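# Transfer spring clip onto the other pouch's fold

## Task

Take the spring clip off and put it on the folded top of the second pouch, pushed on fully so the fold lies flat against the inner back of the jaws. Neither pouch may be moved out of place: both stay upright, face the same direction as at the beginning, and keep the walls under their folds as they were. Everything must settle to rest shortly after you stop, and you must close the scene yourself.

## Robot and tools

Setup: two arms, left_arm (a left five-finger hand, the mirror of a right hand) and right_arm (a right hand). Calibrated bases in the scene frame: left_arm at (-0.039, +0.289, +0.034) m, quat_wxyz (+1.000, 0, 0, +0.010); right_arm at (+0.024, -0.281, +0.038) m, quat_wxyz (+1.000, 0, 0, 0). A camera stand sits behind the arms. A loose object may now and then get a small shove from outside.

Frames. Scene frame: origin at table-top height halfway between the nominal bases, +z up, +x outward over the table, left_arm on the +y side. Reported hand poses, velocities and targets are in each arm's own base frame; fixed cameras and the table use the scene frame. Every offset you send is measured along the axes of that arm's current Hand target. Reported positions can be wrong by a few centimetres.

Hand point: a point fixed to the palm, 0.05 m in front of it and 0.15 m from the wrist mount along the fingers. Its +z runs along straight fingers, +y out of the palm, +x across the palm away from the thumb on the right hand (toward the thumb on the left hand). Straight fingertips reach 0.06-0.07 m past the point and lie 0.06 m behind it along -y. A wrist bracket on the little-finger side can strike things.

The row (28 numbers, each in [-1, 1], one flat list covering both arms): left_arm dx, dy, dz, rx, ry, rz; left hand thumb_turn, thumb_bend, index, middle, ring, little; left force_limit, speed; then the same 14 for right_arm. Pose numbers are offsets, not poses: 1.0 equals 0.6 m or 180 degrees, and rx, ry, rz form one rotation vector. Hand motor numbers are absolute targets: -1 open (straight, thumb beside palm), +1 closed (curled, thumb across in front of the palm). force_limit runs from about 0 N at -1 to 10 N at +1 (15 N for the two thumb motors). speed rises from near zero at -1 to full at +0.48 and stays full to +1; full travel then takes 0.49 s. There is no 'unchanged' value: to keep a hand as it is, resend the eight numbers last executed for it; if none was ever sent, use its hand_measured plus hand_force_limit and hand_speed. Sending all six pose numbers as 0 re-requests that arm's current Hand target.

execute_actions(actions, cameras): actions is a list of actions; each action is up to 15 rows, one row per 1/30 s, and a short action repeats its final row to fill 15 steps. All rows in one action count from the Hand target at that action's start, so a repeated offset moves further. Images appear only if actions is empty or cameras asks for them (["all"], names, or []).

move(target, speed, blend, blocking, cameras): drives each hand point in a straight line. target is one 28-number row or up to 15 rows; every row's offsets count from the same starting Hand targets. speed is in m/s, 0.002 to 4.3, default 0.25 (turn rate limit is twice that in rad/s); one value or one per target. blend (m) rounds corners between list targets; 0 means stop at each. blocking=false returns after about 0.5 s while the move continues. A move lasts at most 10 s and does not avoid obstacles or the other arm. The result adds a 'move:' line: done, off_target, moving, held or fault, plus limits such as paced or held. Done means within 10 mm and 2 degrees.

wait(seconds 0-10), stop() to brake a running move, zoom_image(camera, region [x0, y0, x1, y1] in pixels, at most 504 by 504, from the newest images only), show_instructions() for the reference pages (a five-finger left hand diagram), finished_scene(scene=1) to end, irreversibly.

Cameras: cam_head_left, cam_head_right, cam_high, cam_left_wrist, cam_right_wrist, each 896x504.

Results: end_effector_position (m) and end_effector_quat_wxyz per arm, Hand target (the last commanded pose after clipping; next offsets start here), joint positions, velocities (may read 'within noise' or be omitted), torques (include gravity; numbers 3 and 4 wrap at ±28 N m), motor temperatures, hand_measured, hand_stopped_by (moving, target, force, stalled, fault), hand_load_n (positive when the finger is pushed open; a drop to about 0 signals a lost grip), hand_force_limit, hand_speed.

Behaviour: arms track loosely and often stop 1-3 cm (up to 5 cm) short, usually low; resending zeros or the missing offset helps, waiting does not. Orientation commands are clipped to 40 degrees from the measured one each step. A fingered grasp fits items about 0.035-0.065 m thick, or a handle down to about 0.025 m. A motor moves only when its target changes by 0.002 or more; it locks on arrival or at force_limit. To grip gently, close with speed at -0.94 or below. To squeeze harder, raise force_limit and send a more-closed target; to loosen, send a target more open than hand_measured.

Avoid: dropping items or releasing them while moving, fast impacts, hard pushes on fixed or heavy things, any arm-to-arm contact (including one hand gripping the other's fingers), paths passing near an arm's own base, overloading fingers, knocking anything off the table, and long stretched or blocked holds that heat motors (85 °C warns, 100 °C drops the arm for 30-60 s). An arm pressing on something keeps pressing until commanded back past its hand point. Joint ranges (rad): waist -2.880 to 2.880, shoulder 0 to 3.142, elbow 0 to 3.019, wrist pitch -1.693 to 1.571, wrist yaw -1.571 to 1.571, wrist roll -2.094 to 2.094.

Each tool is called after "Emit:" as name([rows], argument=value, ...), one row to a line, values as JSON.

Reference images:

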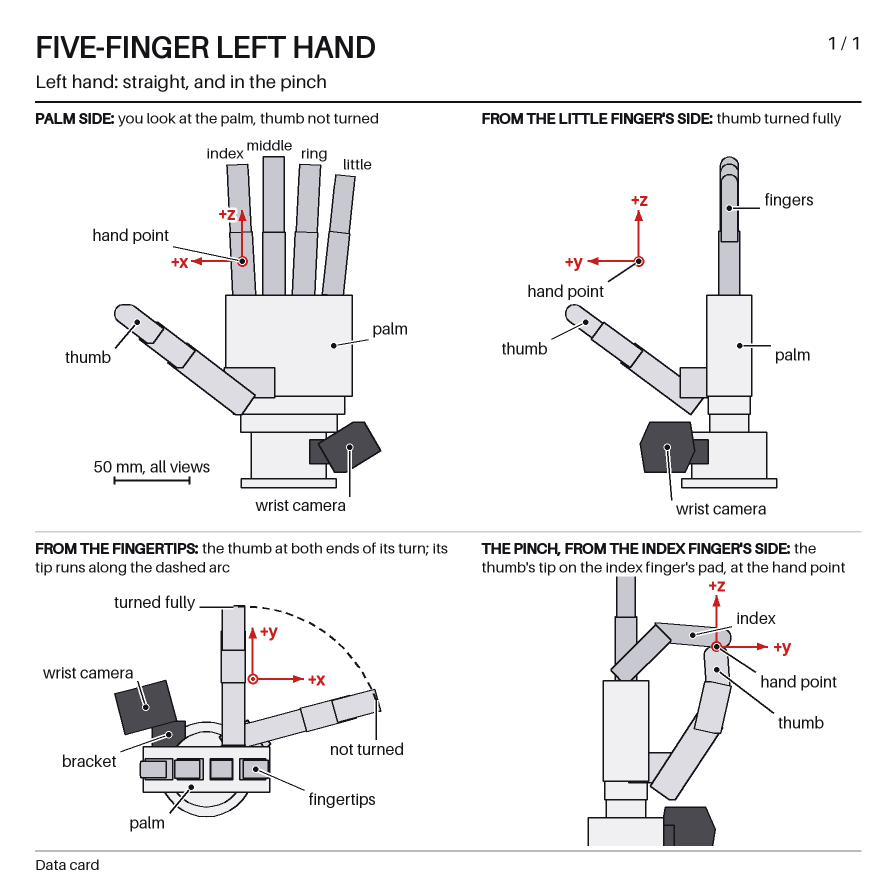

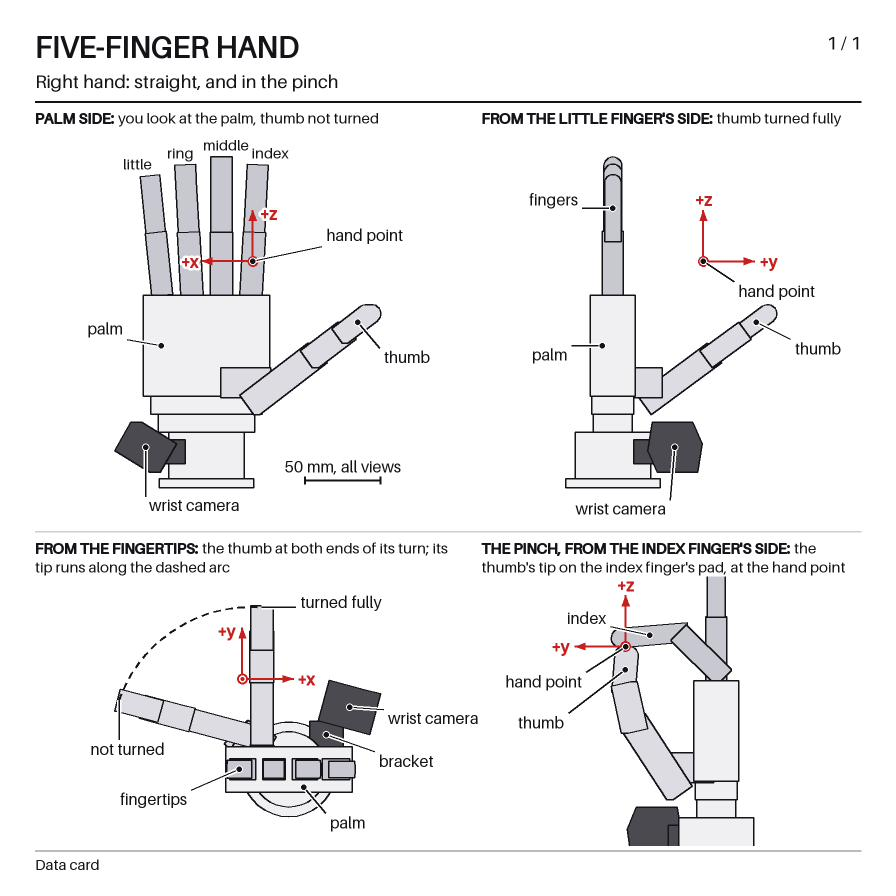

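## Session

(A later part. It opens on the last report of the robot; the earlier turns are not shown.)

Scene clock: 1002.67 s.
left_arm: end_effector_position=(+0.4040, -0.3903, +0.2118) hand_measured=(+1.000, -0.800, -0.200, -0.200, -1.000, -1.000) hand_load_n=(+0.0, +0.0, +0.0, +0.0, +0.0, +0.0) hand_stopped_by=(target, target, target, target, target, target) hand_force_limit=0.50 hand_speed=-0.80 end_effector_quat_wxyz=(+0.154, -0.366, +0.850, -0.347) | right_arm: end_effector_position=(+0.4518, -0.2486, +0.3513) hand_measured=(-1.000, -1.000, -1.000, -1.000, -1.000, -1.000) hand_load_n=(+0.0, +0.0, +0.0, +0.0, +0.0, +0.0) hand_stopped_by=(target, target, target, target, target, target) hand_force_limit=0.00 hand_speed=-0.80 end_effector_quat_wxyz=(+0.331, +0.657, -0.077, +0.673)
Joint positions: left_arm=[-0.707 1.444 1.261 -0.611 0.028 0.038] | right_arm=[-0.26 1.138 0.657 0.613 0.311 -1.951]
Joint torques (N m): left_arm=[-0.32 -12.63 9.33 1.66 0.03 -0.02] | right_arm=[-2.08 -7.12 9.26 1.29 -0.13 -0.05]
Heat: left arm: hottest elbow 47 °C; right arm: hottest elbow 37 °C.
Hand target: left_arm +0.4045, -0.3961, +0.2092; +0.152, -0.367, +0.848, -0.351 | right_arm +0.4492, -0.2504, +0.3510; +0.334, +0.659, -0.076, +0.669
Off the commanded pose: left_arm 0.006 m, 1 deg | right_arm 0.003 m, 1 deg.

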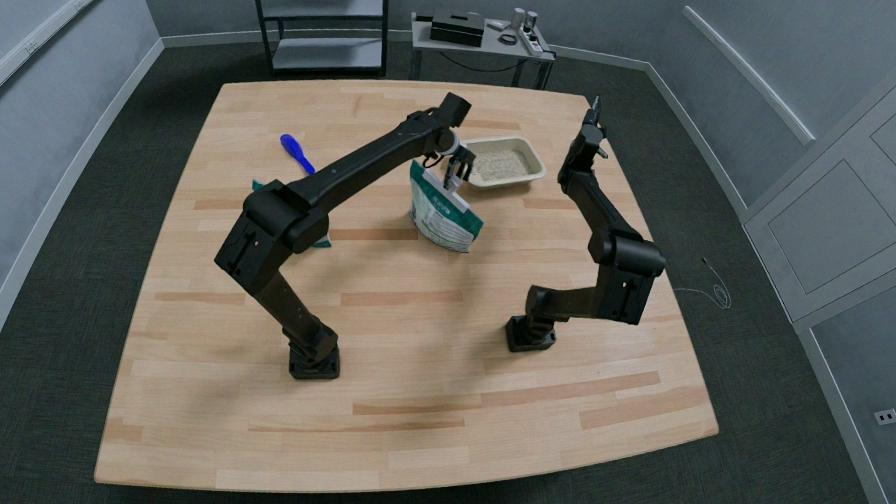

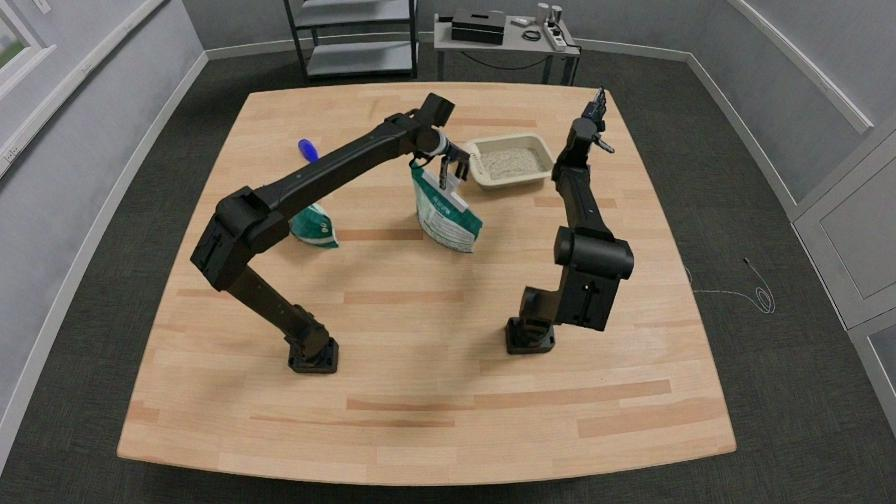

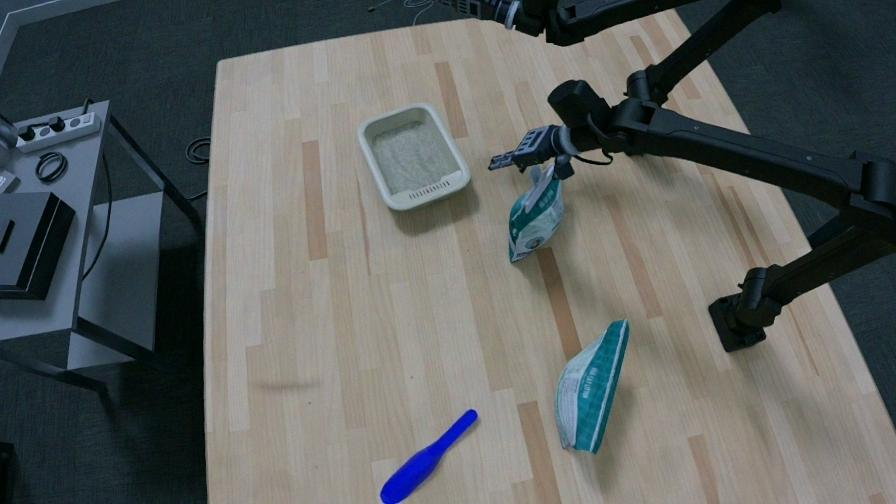

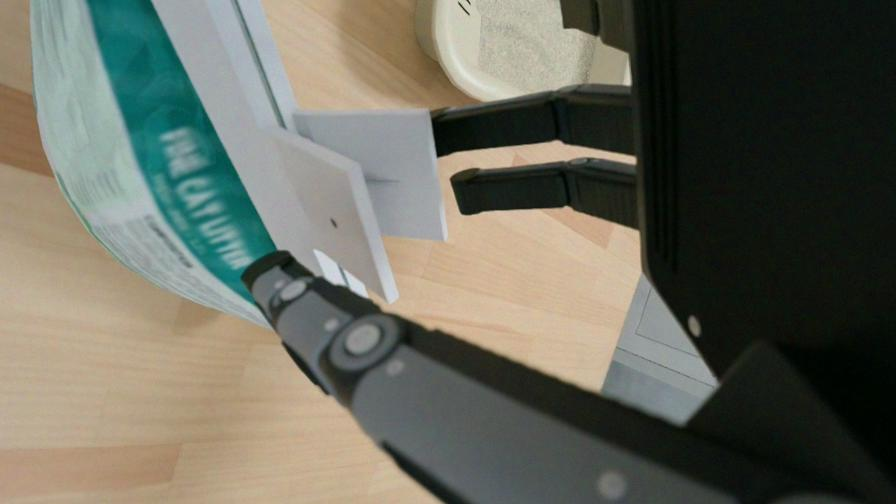

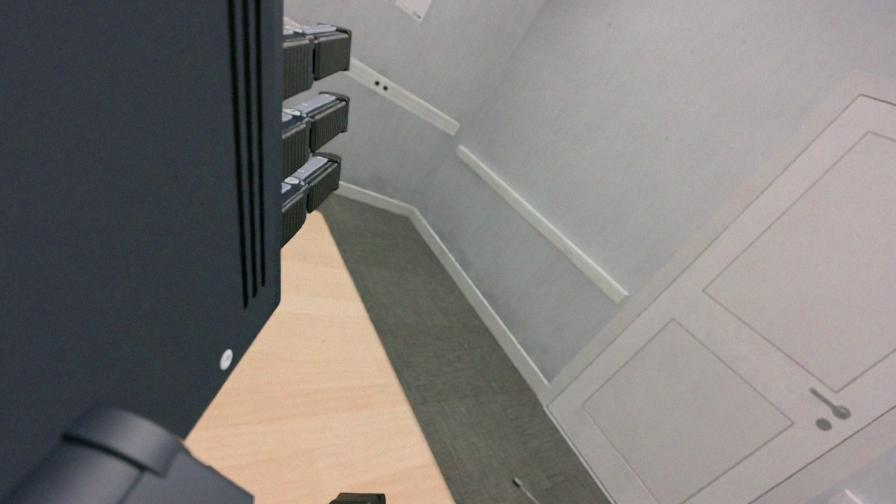

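Emit:
execute_actions([
  [[0,0,0,0,0,0,1,-0.55,0.2,0.2,-1,-1,-0.7,-0.85,0,0,0,0,0,0,-1,-1,-1,-1,-1,-1,0,-0.8]],
], cameras=["cam_head_left","cam_left_wrist"])

Emit:
zoom_image(camera="cam_left_wrist", region=[200, 50, 500, 350])

Emit:
zoom_image(camera="cam_head_left", region=[400, 130, 490, 220])

Scene clock: 1021.63 s.
left_arm: end_effector_position=(+0.4040, -0.3903, +0.2118) hand_measured=(+1.000, -0.632, +0.132, +0.132, -1.000, -1.000) hand_load_n=(-0.5, +6.5, +3.5, +3.0, +0.0, +0.0) hand_stopped_by=(target, force, force, force, target, target) hand_force_limit=-0.70 hand_speed=-0.85 end_effector_quat_wxyz=(+0.154, -0.366, +0.850, -0.347) | right_arm: end_effector_position=(+0.4518, -0.2486, +0.3513) hand_measured=(-1.000, -1.000, -1.000, -1.000, -1.000, -1.000) hand_load_n=(+0.0, +0.0, +0.0, +0.0, +0.0, +0.0) hand_stopped_by=(target, target, target, target, target, target) hand_force_limit=0.00 hand_speed=-0.80 end_effector_quat_wxyz=(+0.331, +0.657, -0.077, +0.673)
Joint positions: left_arm=[-0.707 1.444 1.261 -0.611 0.028 0.038] | right_arm=[-0.26 1.138 0.657 0.613 0.311 -1.951]
Joint torques (N m): left_arm=[0.38 -13.16 9.36 1.69 0.05 -0.01] | right_arm=[-1.9 -6.89 9.25 1.22 -0.14 -0.03]
Heat: left arm: hottest elbow 47 °C; right arm: hottest elbow 37 °C.
Hand target: left_arm +0.4045, -0.3961, +0.2092; +0.152, -0.367, +0.848, -0.351 | right_arm +0.4492, -0.2504, +0.3510; +0.334, +0.659, -0.076, +0.669
Off the commanded pose: left_arm 0.006 m, 1 deg | right_arm 0.003 m, 1 deg.
Images, in order (width x height): cam_head_left 896x504, cam_left_wrist 896x504.

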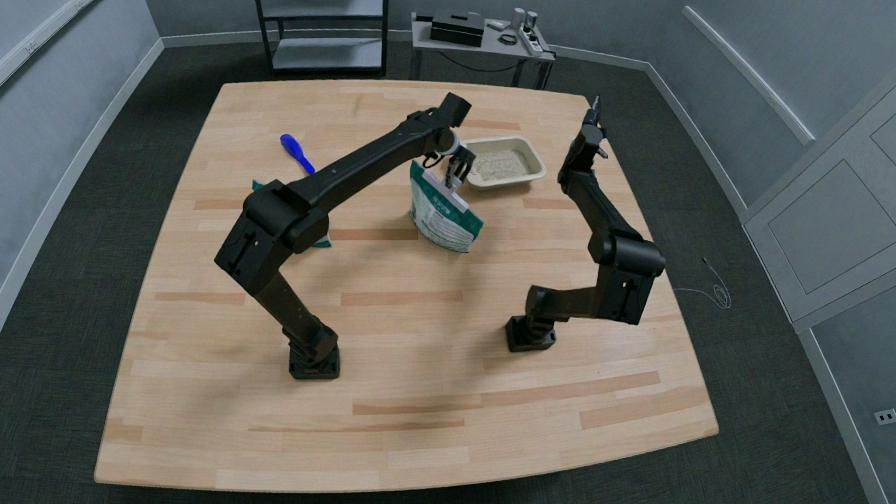

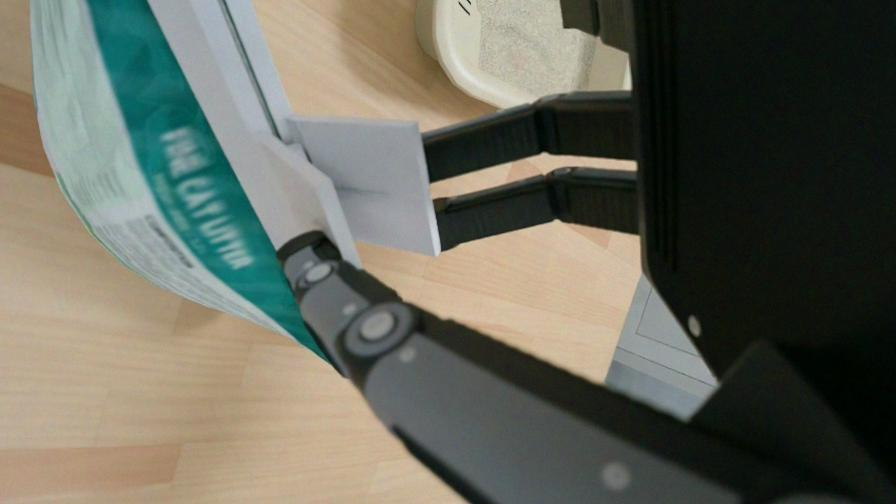

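Scaled by 1.680 from the camera's 896x504 image, which has a finer 1280x720 frame.

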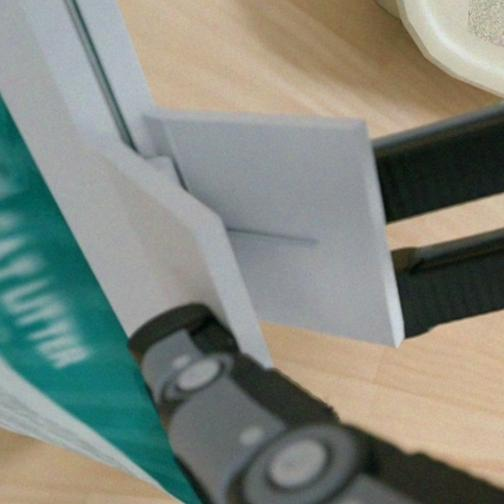

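Scaled by 5.600 from the camera's 896x504 image, which has a finer 1280x720 frame.

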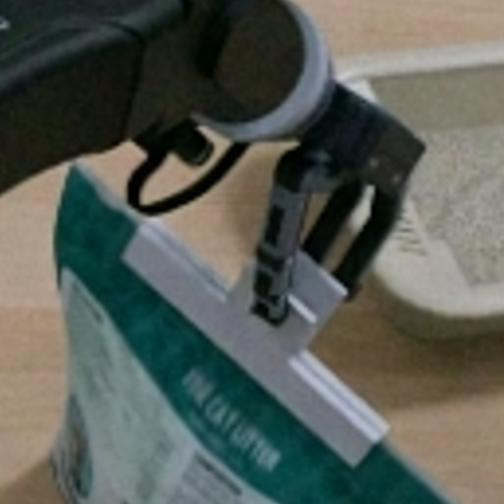

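Emit:
move([
  [0,0,0,0,0,0,1,-0.9,-0.25,-0.25,-1,-1,0.5,-0.6,0,0,0,0,0,0,-1,-1,-1,-1,-1,-1,0,-0.8],
  [0,-0.060667,-0.060733,0,0,0,1,-0.9,-0.25,-0.25,-1,-1,0.5,-0.6,0,0,0,0,0,0,-1,-1,-1,-1,-1,-1,0,-0.8],
  [0,-0.020000,-0.020050,0,0,0,1,-0.9,-0.25,-0.25,-1,-1,0.5,-0.6,0,0,0,0,0,0,-1,-1,-1,-1,-1,-1,0,-0.8],
], speed=0.1, cameras=["cam_head_left","cam_head_right","cam_left_wrist"])

Emit:
zoom_image(camera="cam_left_wrist", region=[200, 50, 500, 350])

Emit:
zoom_image(camera="cam_head_left", region=[400, 130, 490, 220])

Scene clock: 1064.20 s.
left_arm: end_effector_position=(+0.4035, -0.3898, +0.2295) hand_measured=(+1.000, -0.900, -0.250, -0.250, -1.000, -1.000) hand_load_n=(+0.0, +0.0, +0.0, +0.0, +0.0, +0.0) hand_stopped_by=(target, target, target, target, target, target) hand_force_limit=0.50 hand_speed=-0.60 end_effector_quat_wxyz=(+0.154, -0.366, +0.850, -0.347) | right_arm: end_effector_position=(+0.4518, -0.2486, +0.3513) hand_measured=(-1.000, -1.000, -1.000, -1.000, -1.000, -1.000) hand_load_n=(+0.0, +0.0, +0.0, +0.0, +0.0, +0.0) hand_stopped_by=(target, target, target, target, target, target) hand_force_limit=0.00 hand_speed=-0.80 end_effector_quat_wxyz=(+0.331, +0.657, -0.077, +0.673)
Joint positions: left_arm=[-0.707 1.434 1.298 -0.656 0.028 0.038] | right_arm=[-0.26 1.138 0.657 0.613 0.311 -1.951]
Joint torques (N m): left_arm=[0.62 -12.81 9.5 1.61 0.02 0.03] | right_arm=[-1.79 -7.06 9.29 1.39 -0.17 0]
Heat: left arm: hottest elbow 47 °C; right arm: hottest elbow 37 °C.
Hand target: left_arm +0.4045, -0.3960, +0.2260; +0.152, -0.367, +0.848, -0.351 | right_arm +0.4492, -0.2504, +0.3510; +0.334, +0.659, -0.076, +0.669
Off the commanded pose: left_arm 0.007 m, 1 deg | right_arm 0.003 m, 1 deg.
move: done
Images, in order (width x height): cam_head_left 896x504, cam_head_right 896x504, cam_left_wrist 896x504.

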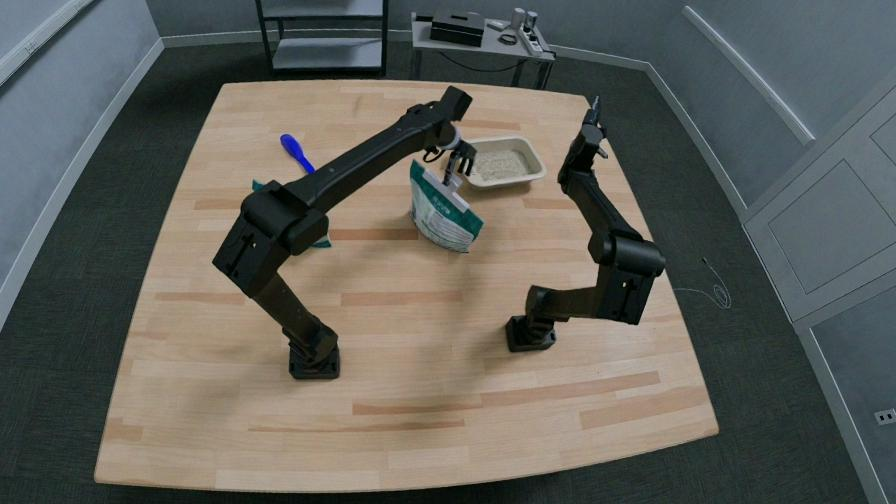

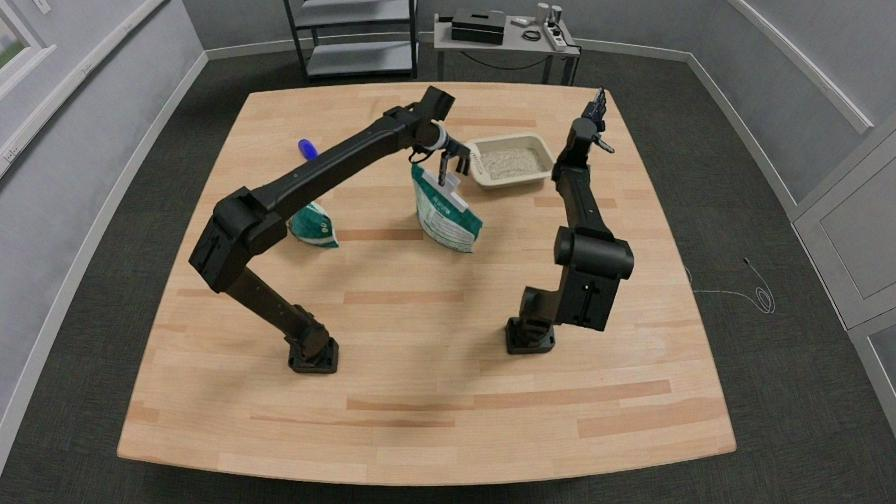

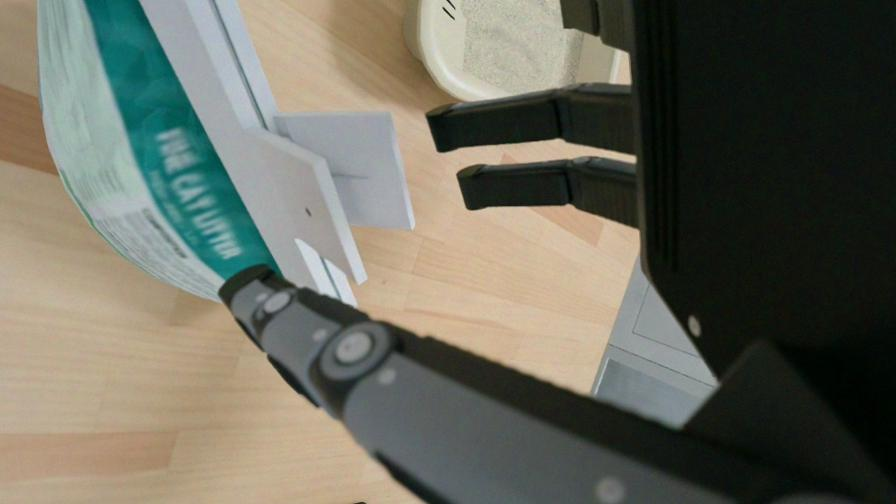

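Scaled by 1.680 from the camera's 896x504 image, which has a finer 1280x720 frame.

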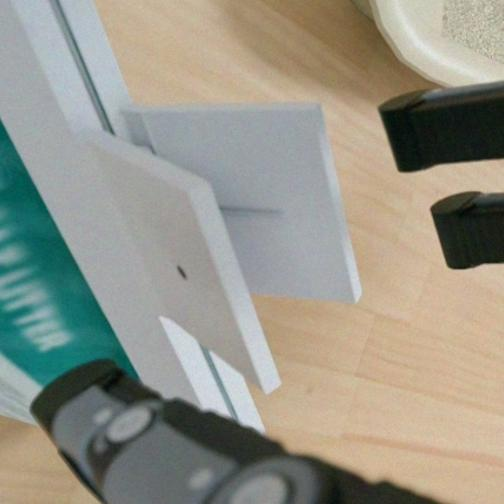

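Scaled by 5.600 from the camera's 896x504 image, which has a finer 1280x720 frame.

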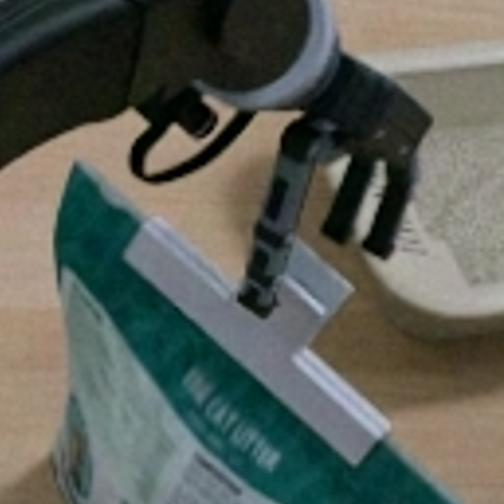

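Emit:
execute_actions([
  [[0,0,0,0,0,0,1,-0.6,0.1,0.1,-1,-1,-0.75,-0.88,0,0,0,0,0,0,-1,-1,-1,-1,-1,-1,0,-0.8]],
], cameras=["cam_head_left","cam_head_right","cam_left_wrist"])

Emit:
zoom_image(camera="cam_left_wrist", region=[200, 50, 500, 350])

Emit:
zoom_image(camera="cam_head_left", region=[400, 130, 490, 220])

Emit:
zoom_image(camera="cam_head_right", region=[400, 130, 490, 220])

Scene clock: 1073.77 s.
left_arm: end_effector_position=(+0.4035, -0.3898, +0.2295) hand_measured=(+1.000, -0.600, +0.100, +0.100, -1.000, -1.000) hand_load_n=(+0.5, +0.0, +0.0, +0.0, +0.0, +0.0) hand_stopped_by=(target, target, target, target, target, target) hand_force_limit=-0.75 hand_speed=-0.88 end_effector_quat_wxyz=(+0.154, -0.366, +0.850, -0.347) | right_arm: end_effector_position=(+0.4518, -0.2486, +0.3513) hand_measured=(-1.000, -1.000, -1.000, -1.000, -1.000, -1.000) hand_load_n=(+0.0, +0.0, +0.0, +0.0, +0.0, +0.0) hand_stopped_by=(target, target, target, target, target, target) hand_force_limit=0.00 hand_speed=-0.80 end_effector_quat_wxyz=(+0.331, +0.657, -0.077, +0.673)
Joint positions: left_arm=[-0.707 1.434 1.298 -0.656 0.028 0.038] | right_arm=[-0.26 1.138 0.657 0.613 0.311 -1.951]
Joint torques (N m): left_arm=[0.62 -12.4 9.58 1.92 0.03 -0.01] | right_arm=[-1.73 -7.06 9.2 1.25 -0.14 -0.01]
Heat: left arm: hottest elbow 48 °C; right arm: hottest elbow 37 °C.
Hand target: left_arm +0.4045, -0.3960, +0.2260; +0.152, -0.367, +0.848, -0.351 | right_arm +0.4492, -0.2504, +0.3510; +0.334, +0.659, -0.076, +0.669
Off the commanded pose: left_arm 0.007 m, 1 deg | right_arm 0.003 m, 1 deg.
Images, in order (width x height): cam_head_left 896x504, cam_head_right 896x504, cam_left_wrist 896x504.

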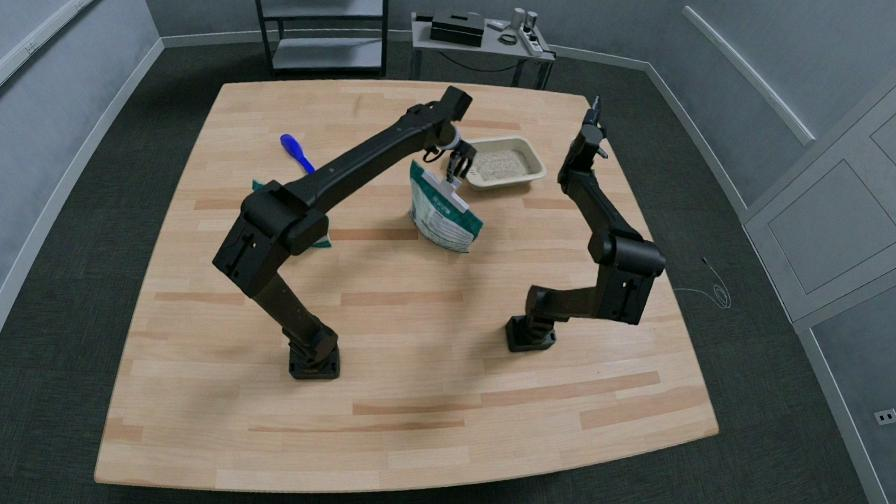

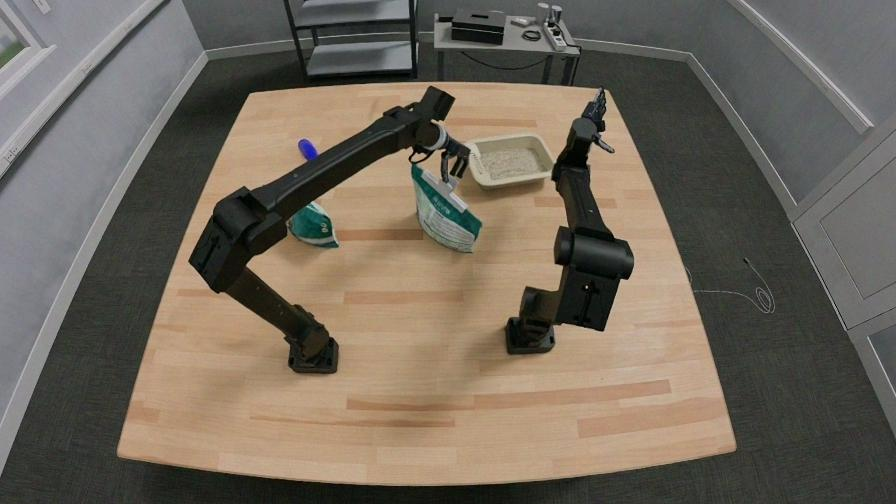

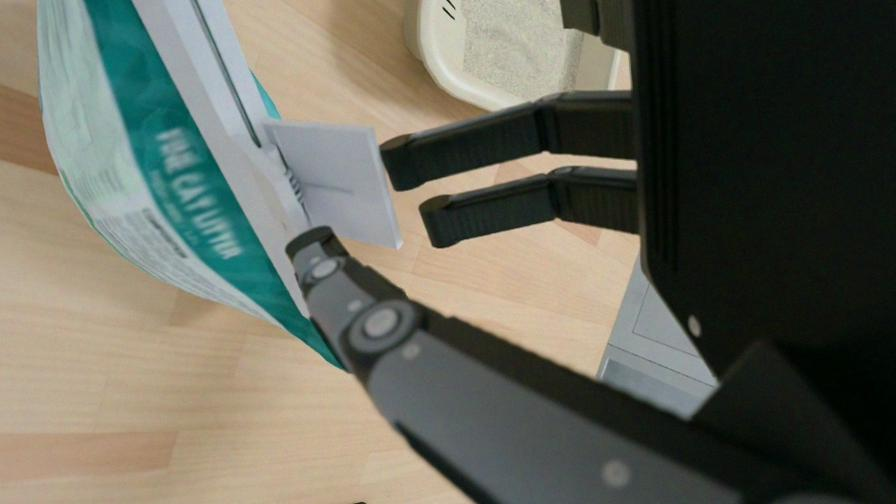

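Scaled by 1.680 from the camera's 896x504 image, which has a finer 1280x720 frame.

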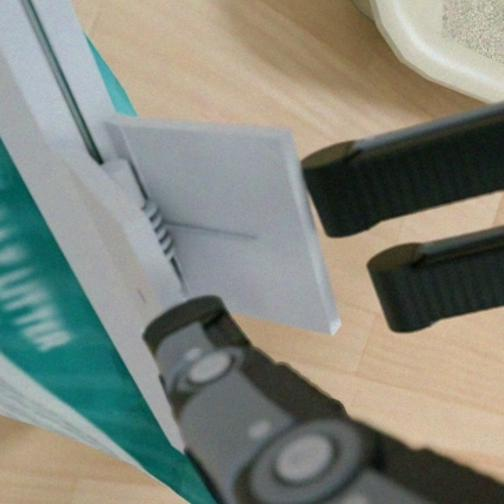

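Scaled by 5.600 from the camera's 896x504 image, which has a finer 1280x720 frame.

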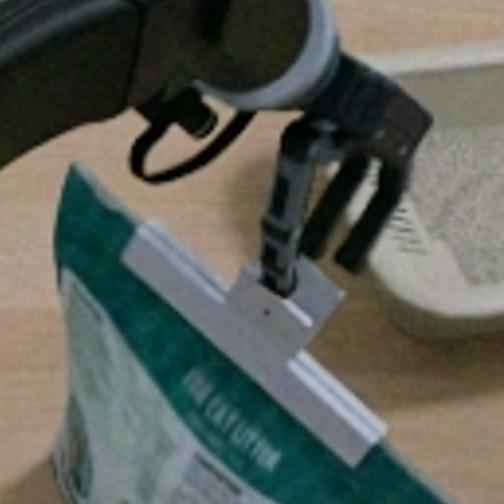

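Scaled by 5.600 from the camera's 896x504 image, which has a finer 1280x720 frame.

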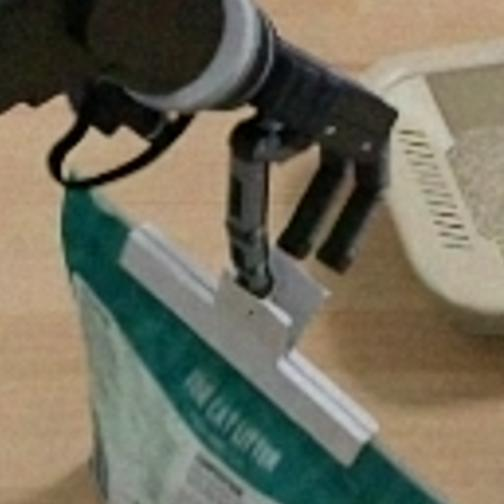

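Emit:
zoom_image(camera="cam_left_wrist", region=[230, 110, 350, 270])

Emit:
zoom_image(camera="cam_head_left", region=[425, 160, 475, 210])

Scaled by 3.150 from the camera's 896x504 image, which has a finer 1280x720 frame.

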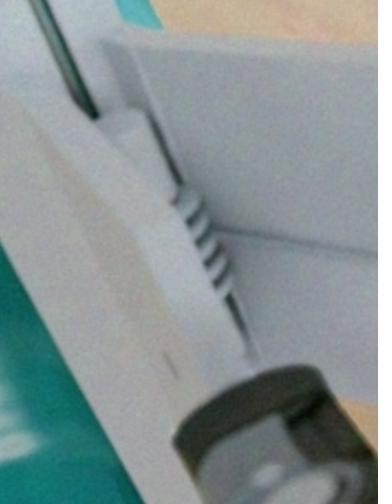

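Scaled by 10.080 from the camera's 896x504 image, which has a finer 1280x720 frame.

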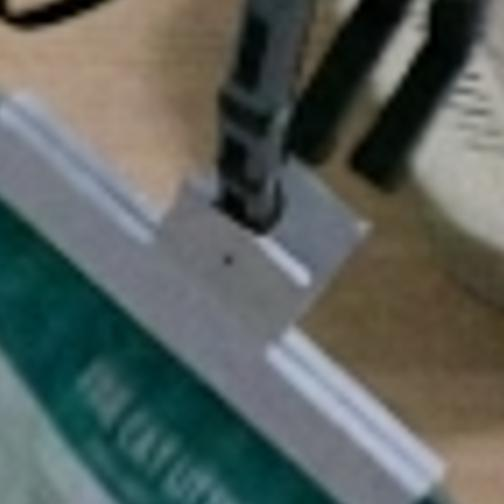

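Emit:
move([
  [0,0,0,0,0,0,1,-0.95,-0.25,-0.25,-1,-1,0.5,-0.6,0,0,0,0,0,0,-1,-1,-1,-1,-1,-1,0,-0.8],
  [0,-0.0589,-0.05897,0,-0.0393,0.0393,1,-0.95,-0.25,-0.25,-1,-1,0.5,-0.6,0,0,0,0,0,0,-1,-1,-1,-1,-1,-1,0,-0.8],
  [0,0.0082,0.0083,0,-0.0393,0.0393,1,-0.95,-0.25,-0.25,-1,-1,0.5,-0.6,0,0,0,0,0,0,-1,-1,-1,-1,-1,-1,0,-0.8],
], speed=0.1, cameras=["cam_head_left","cam_head_right","cam_left_wrist"])

Emit:
zoom_image(camera="cam_left_wrist", region=[200, 50, 500, 350])

Emit:
zoom_image(camera="cam_head_left", region=[425, 160, 475, 210])

Scene clock: 1156.13 s.
left_arm: end_effector_position=(+0.4030, -0.3914, +0.2233) hand_measured=(+1.000, -0.950, -0.250, -0.250, -1.000, -1.000) hand_load_n=(+0.0, +0.0, +0.0, +0.0, -0.5, +0.0) hand_stopped_by=(target, target, target, target, target, target) hand_force_limit=0.50 hand_speed=-0.60 end_effector_quat_wxyz=(+0.222, -0.342, +0.856, -0.317) | right_arm: end_effector_position=(+0.4518, -0.2486, +0.3513) hand_measured=(-1.000, -1.000, -1.000, -1.000, -1.000, -1.000) hand_load_n=(+0.0, +0.0, +0.0, +0.0, +0.0, +0.0) hand_stopped_by=(target, target, target, target, target, target) hand_force_limit=0.00 hand_speed=-0.80 end_effector_quat_wxyz=(+0.331, +0.657, -0.077, +0.673)
Joint positions: left_arm=[-0.774 1.435 1.287 -0.638 -0.139 0.095] | right_arm=[-0.26 1.138 0.657 0.613 0.311 -1.951]
Joint torques (N m): left_arm=[0.79 -12.92 9.4 1.8 -0.26 0.21] | right_arm=[-2.08 -7.36 9.2 1.25 -0.17 -0.02]
Heat: left arm: hottest elbow 50 °C; right arm: hottest elbow 37 °C.
Hand target: left_arm +0.4045, -0.3961, +0.2190; +0.225, -0.335, +0.858, -0.317 | right_arm +0.4492, -0.2504, +0.3510; +0.334, +0.659, -0.076, +0.669
Off the commanded pose: left_arm 0.007 m, 1 deg | right_arm 0.003 m, 1 deg.
move: done
Images, in order (width x height): cam_head_left 896x504, cam_head_right 896x504, cam_left_wrist 896x504.

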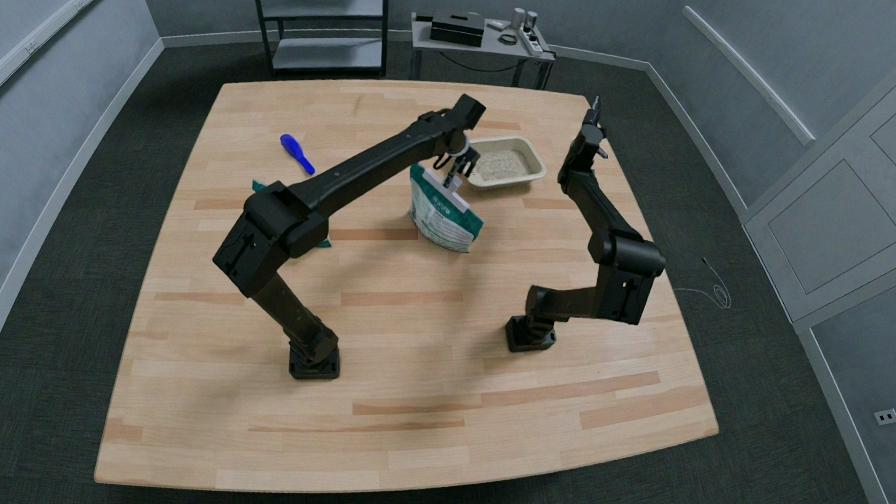

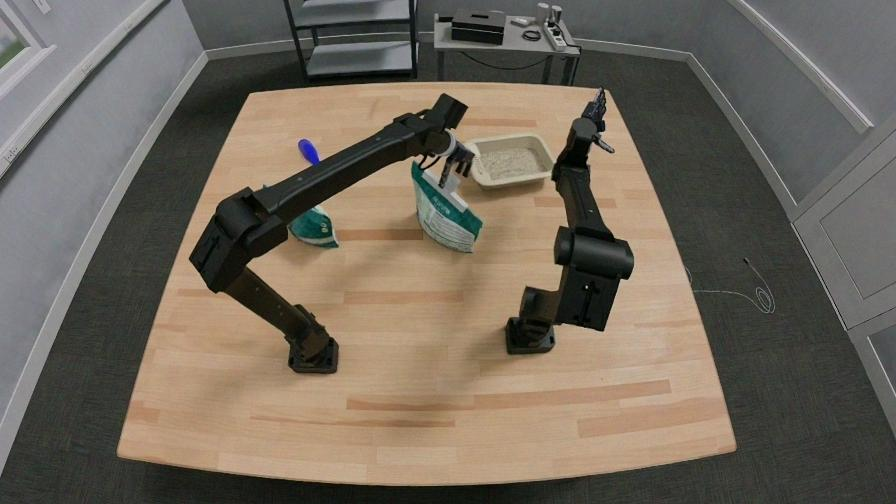

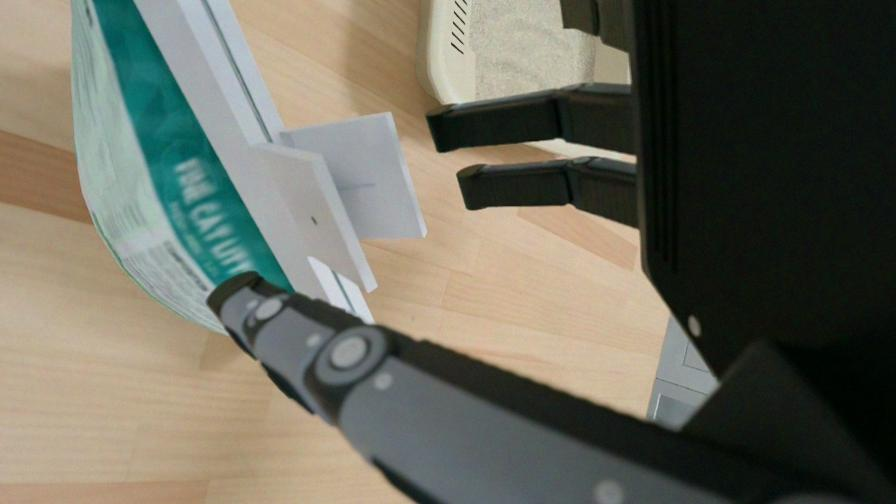

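Scaled by 1.680 from the camera's 896x504 image, which has a finer 1280x720 frame.

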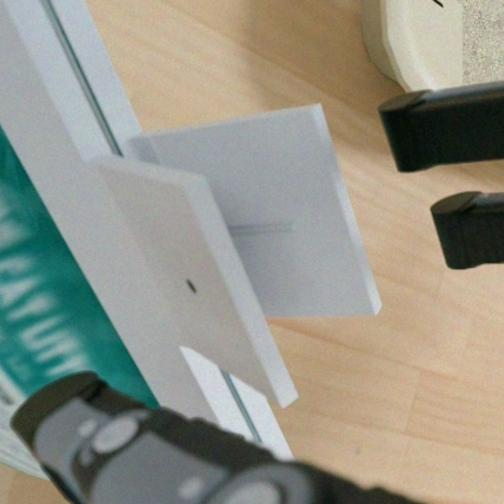

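Scaled by 10.080 from the camera's 896x504 image, which has a finer 1280x720 frame.

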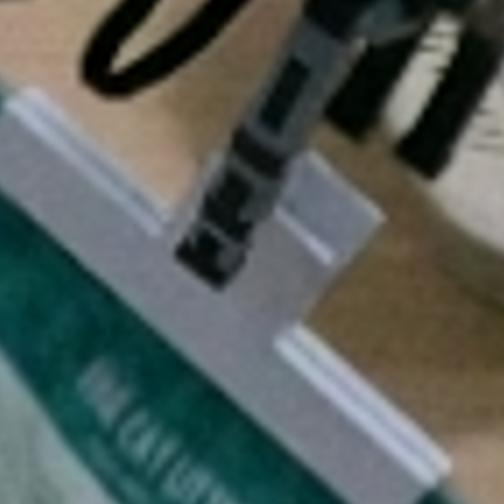

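Emit:
execute_actions([
  [[0,0,0,0,0,0,1,-0.7,-0.25,-0.25,-1,-1,-0.75,-0.85,0,0,0,0,0,0,-1,-1,-1,-1,-1,-1,0,-0.8]],
], cameras=["cam_head_left","cam_head_right","cam_left_wrist"])

Emit:
zoom_image(camera="cam_left_wrist", region=[200, 50, 500, 350])

Emit:
zoom_image(camera="cam_head_left", region=[425, 160, 475, 210])

Scene clock: 1176.00 s.
left_arm: end_effector_position=(+0.4030, -0.3914, +0.2233) hand_measured=(+1.000, -0.700, -0.250, -0.250, -1.000, -1.000) hand_load_n=(+0.0, +0.0, +0.0, +0.0, +0.0, +0.0) hand_stopped_by=(target, target, target, target, target, target) hand_force_limit=-0.75 hand_speed=-0.85 end_effector_quat_wxyz=(+0.222, -0.342, +0.856, -0.317) | right_arm: end_effector_position=(+0.4518, -0.2486, +0.3513) hand_measured=(-1.000, -1.000, -1.000, -1.000, -1.000, -1.000) hand_load_n=(+0.0, +0.0, +0.0, +0.0, +0.0, -0.5) hand_stopped_by=(target, target, target, target, target, target) hand_force_limit=0.00 hand_speed=-0.80 end_effector_quat_wxyz=(+0.331, +0.657, -0.077, +0.673)
Joint positions: left_arm=[-0.774 1.435 1.287 -0.638 -0.139 0.095] | right_arm=[-0.26 1.138 0.657 0.613 0.311 -1.951]
Joint torques (N m): left_arm=[0.38 -12.75 9.39 1.76 -0.3 0.19] | right_arm=[-1.9 -7.12 9.22 1.11 -0.15 -0.01]
Heat: left arm: hottest elbow 49 °C; right arm: hottest elbow 37 °C.
Hand target: left_arm +0.4045, -0.3960, +0.2190; +0.225, -0.335, +0.858, -0.317 | right_arm +0.4492, -0.2504, +0.3510; +0.334, +0.659, -0.076, +0.669
Off the commanded pose: left_arm 0.007 m, 1 deg | right_arm 0.003 m, 1 deg.
Images, in order (width x height): cam_head_left 896x504, cam_head_right 896x504, cam_left_wrist 896x504.

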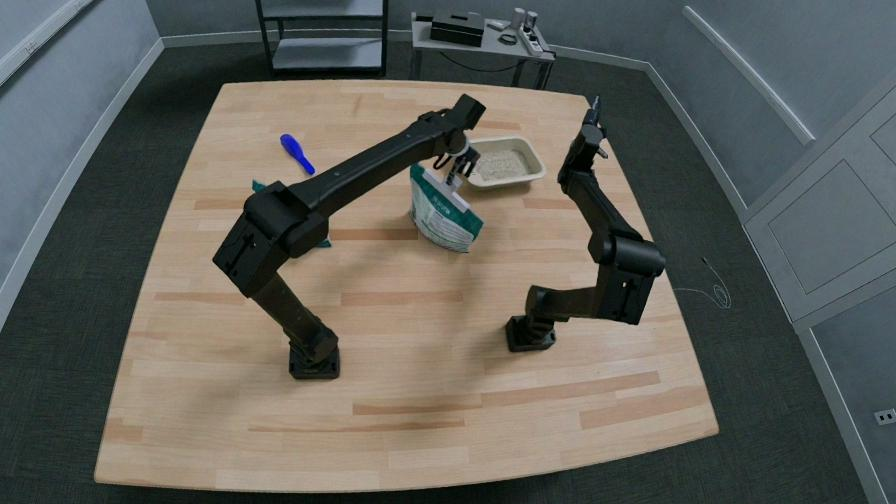

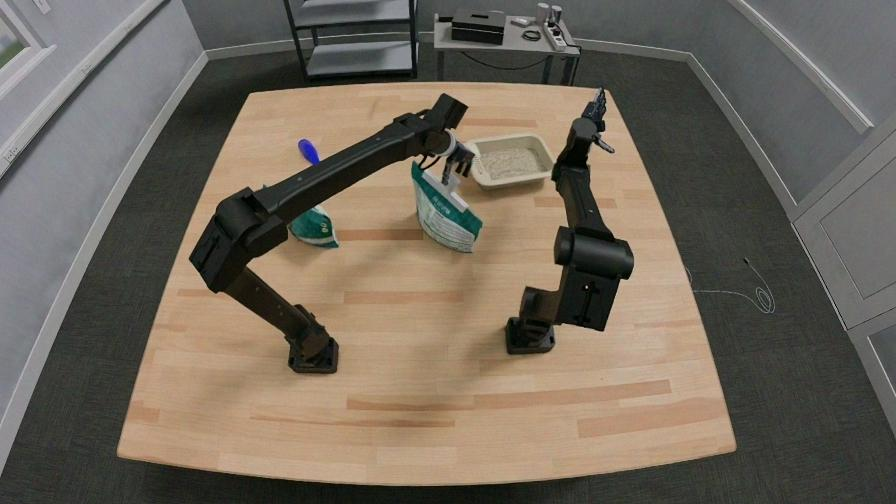

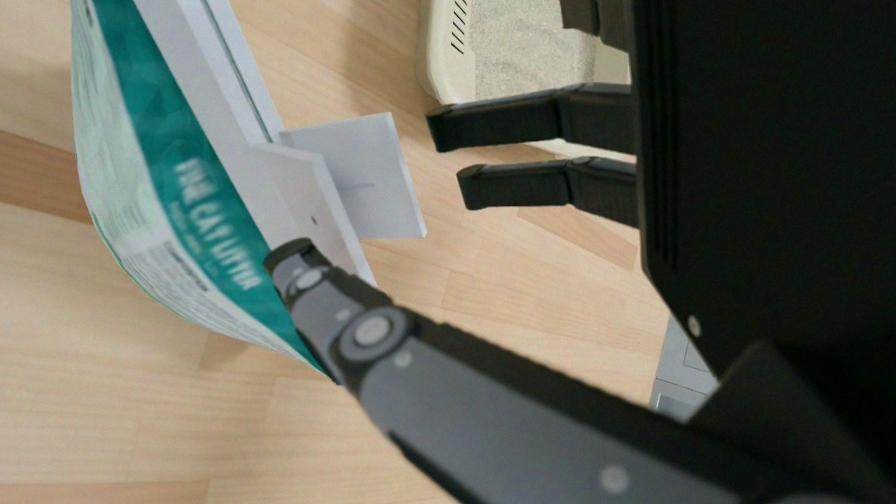

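Scaled by 1.680 from the camera's 896x504 image, which has a finer 1280x720 frame.

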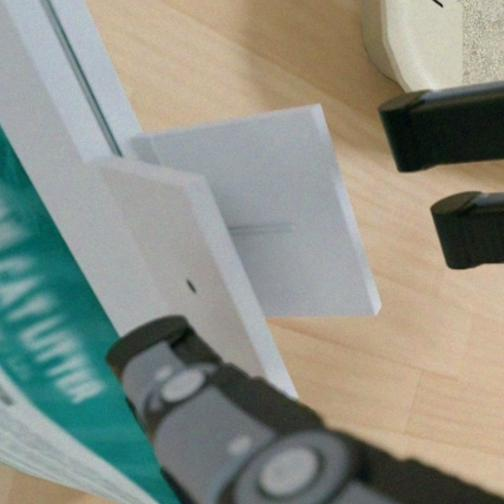

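Scaled by 10.080 from the camera's 896x504 image, which has a finer 1280x720 frame.

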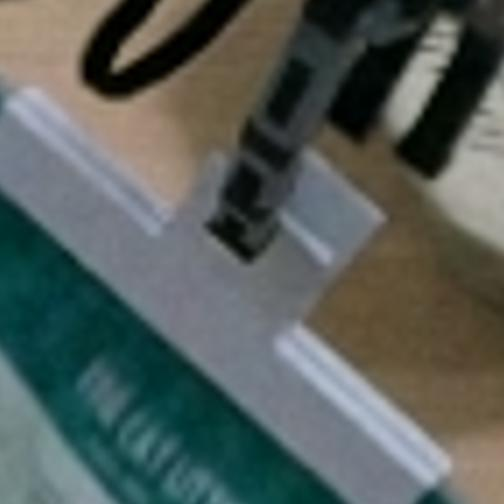

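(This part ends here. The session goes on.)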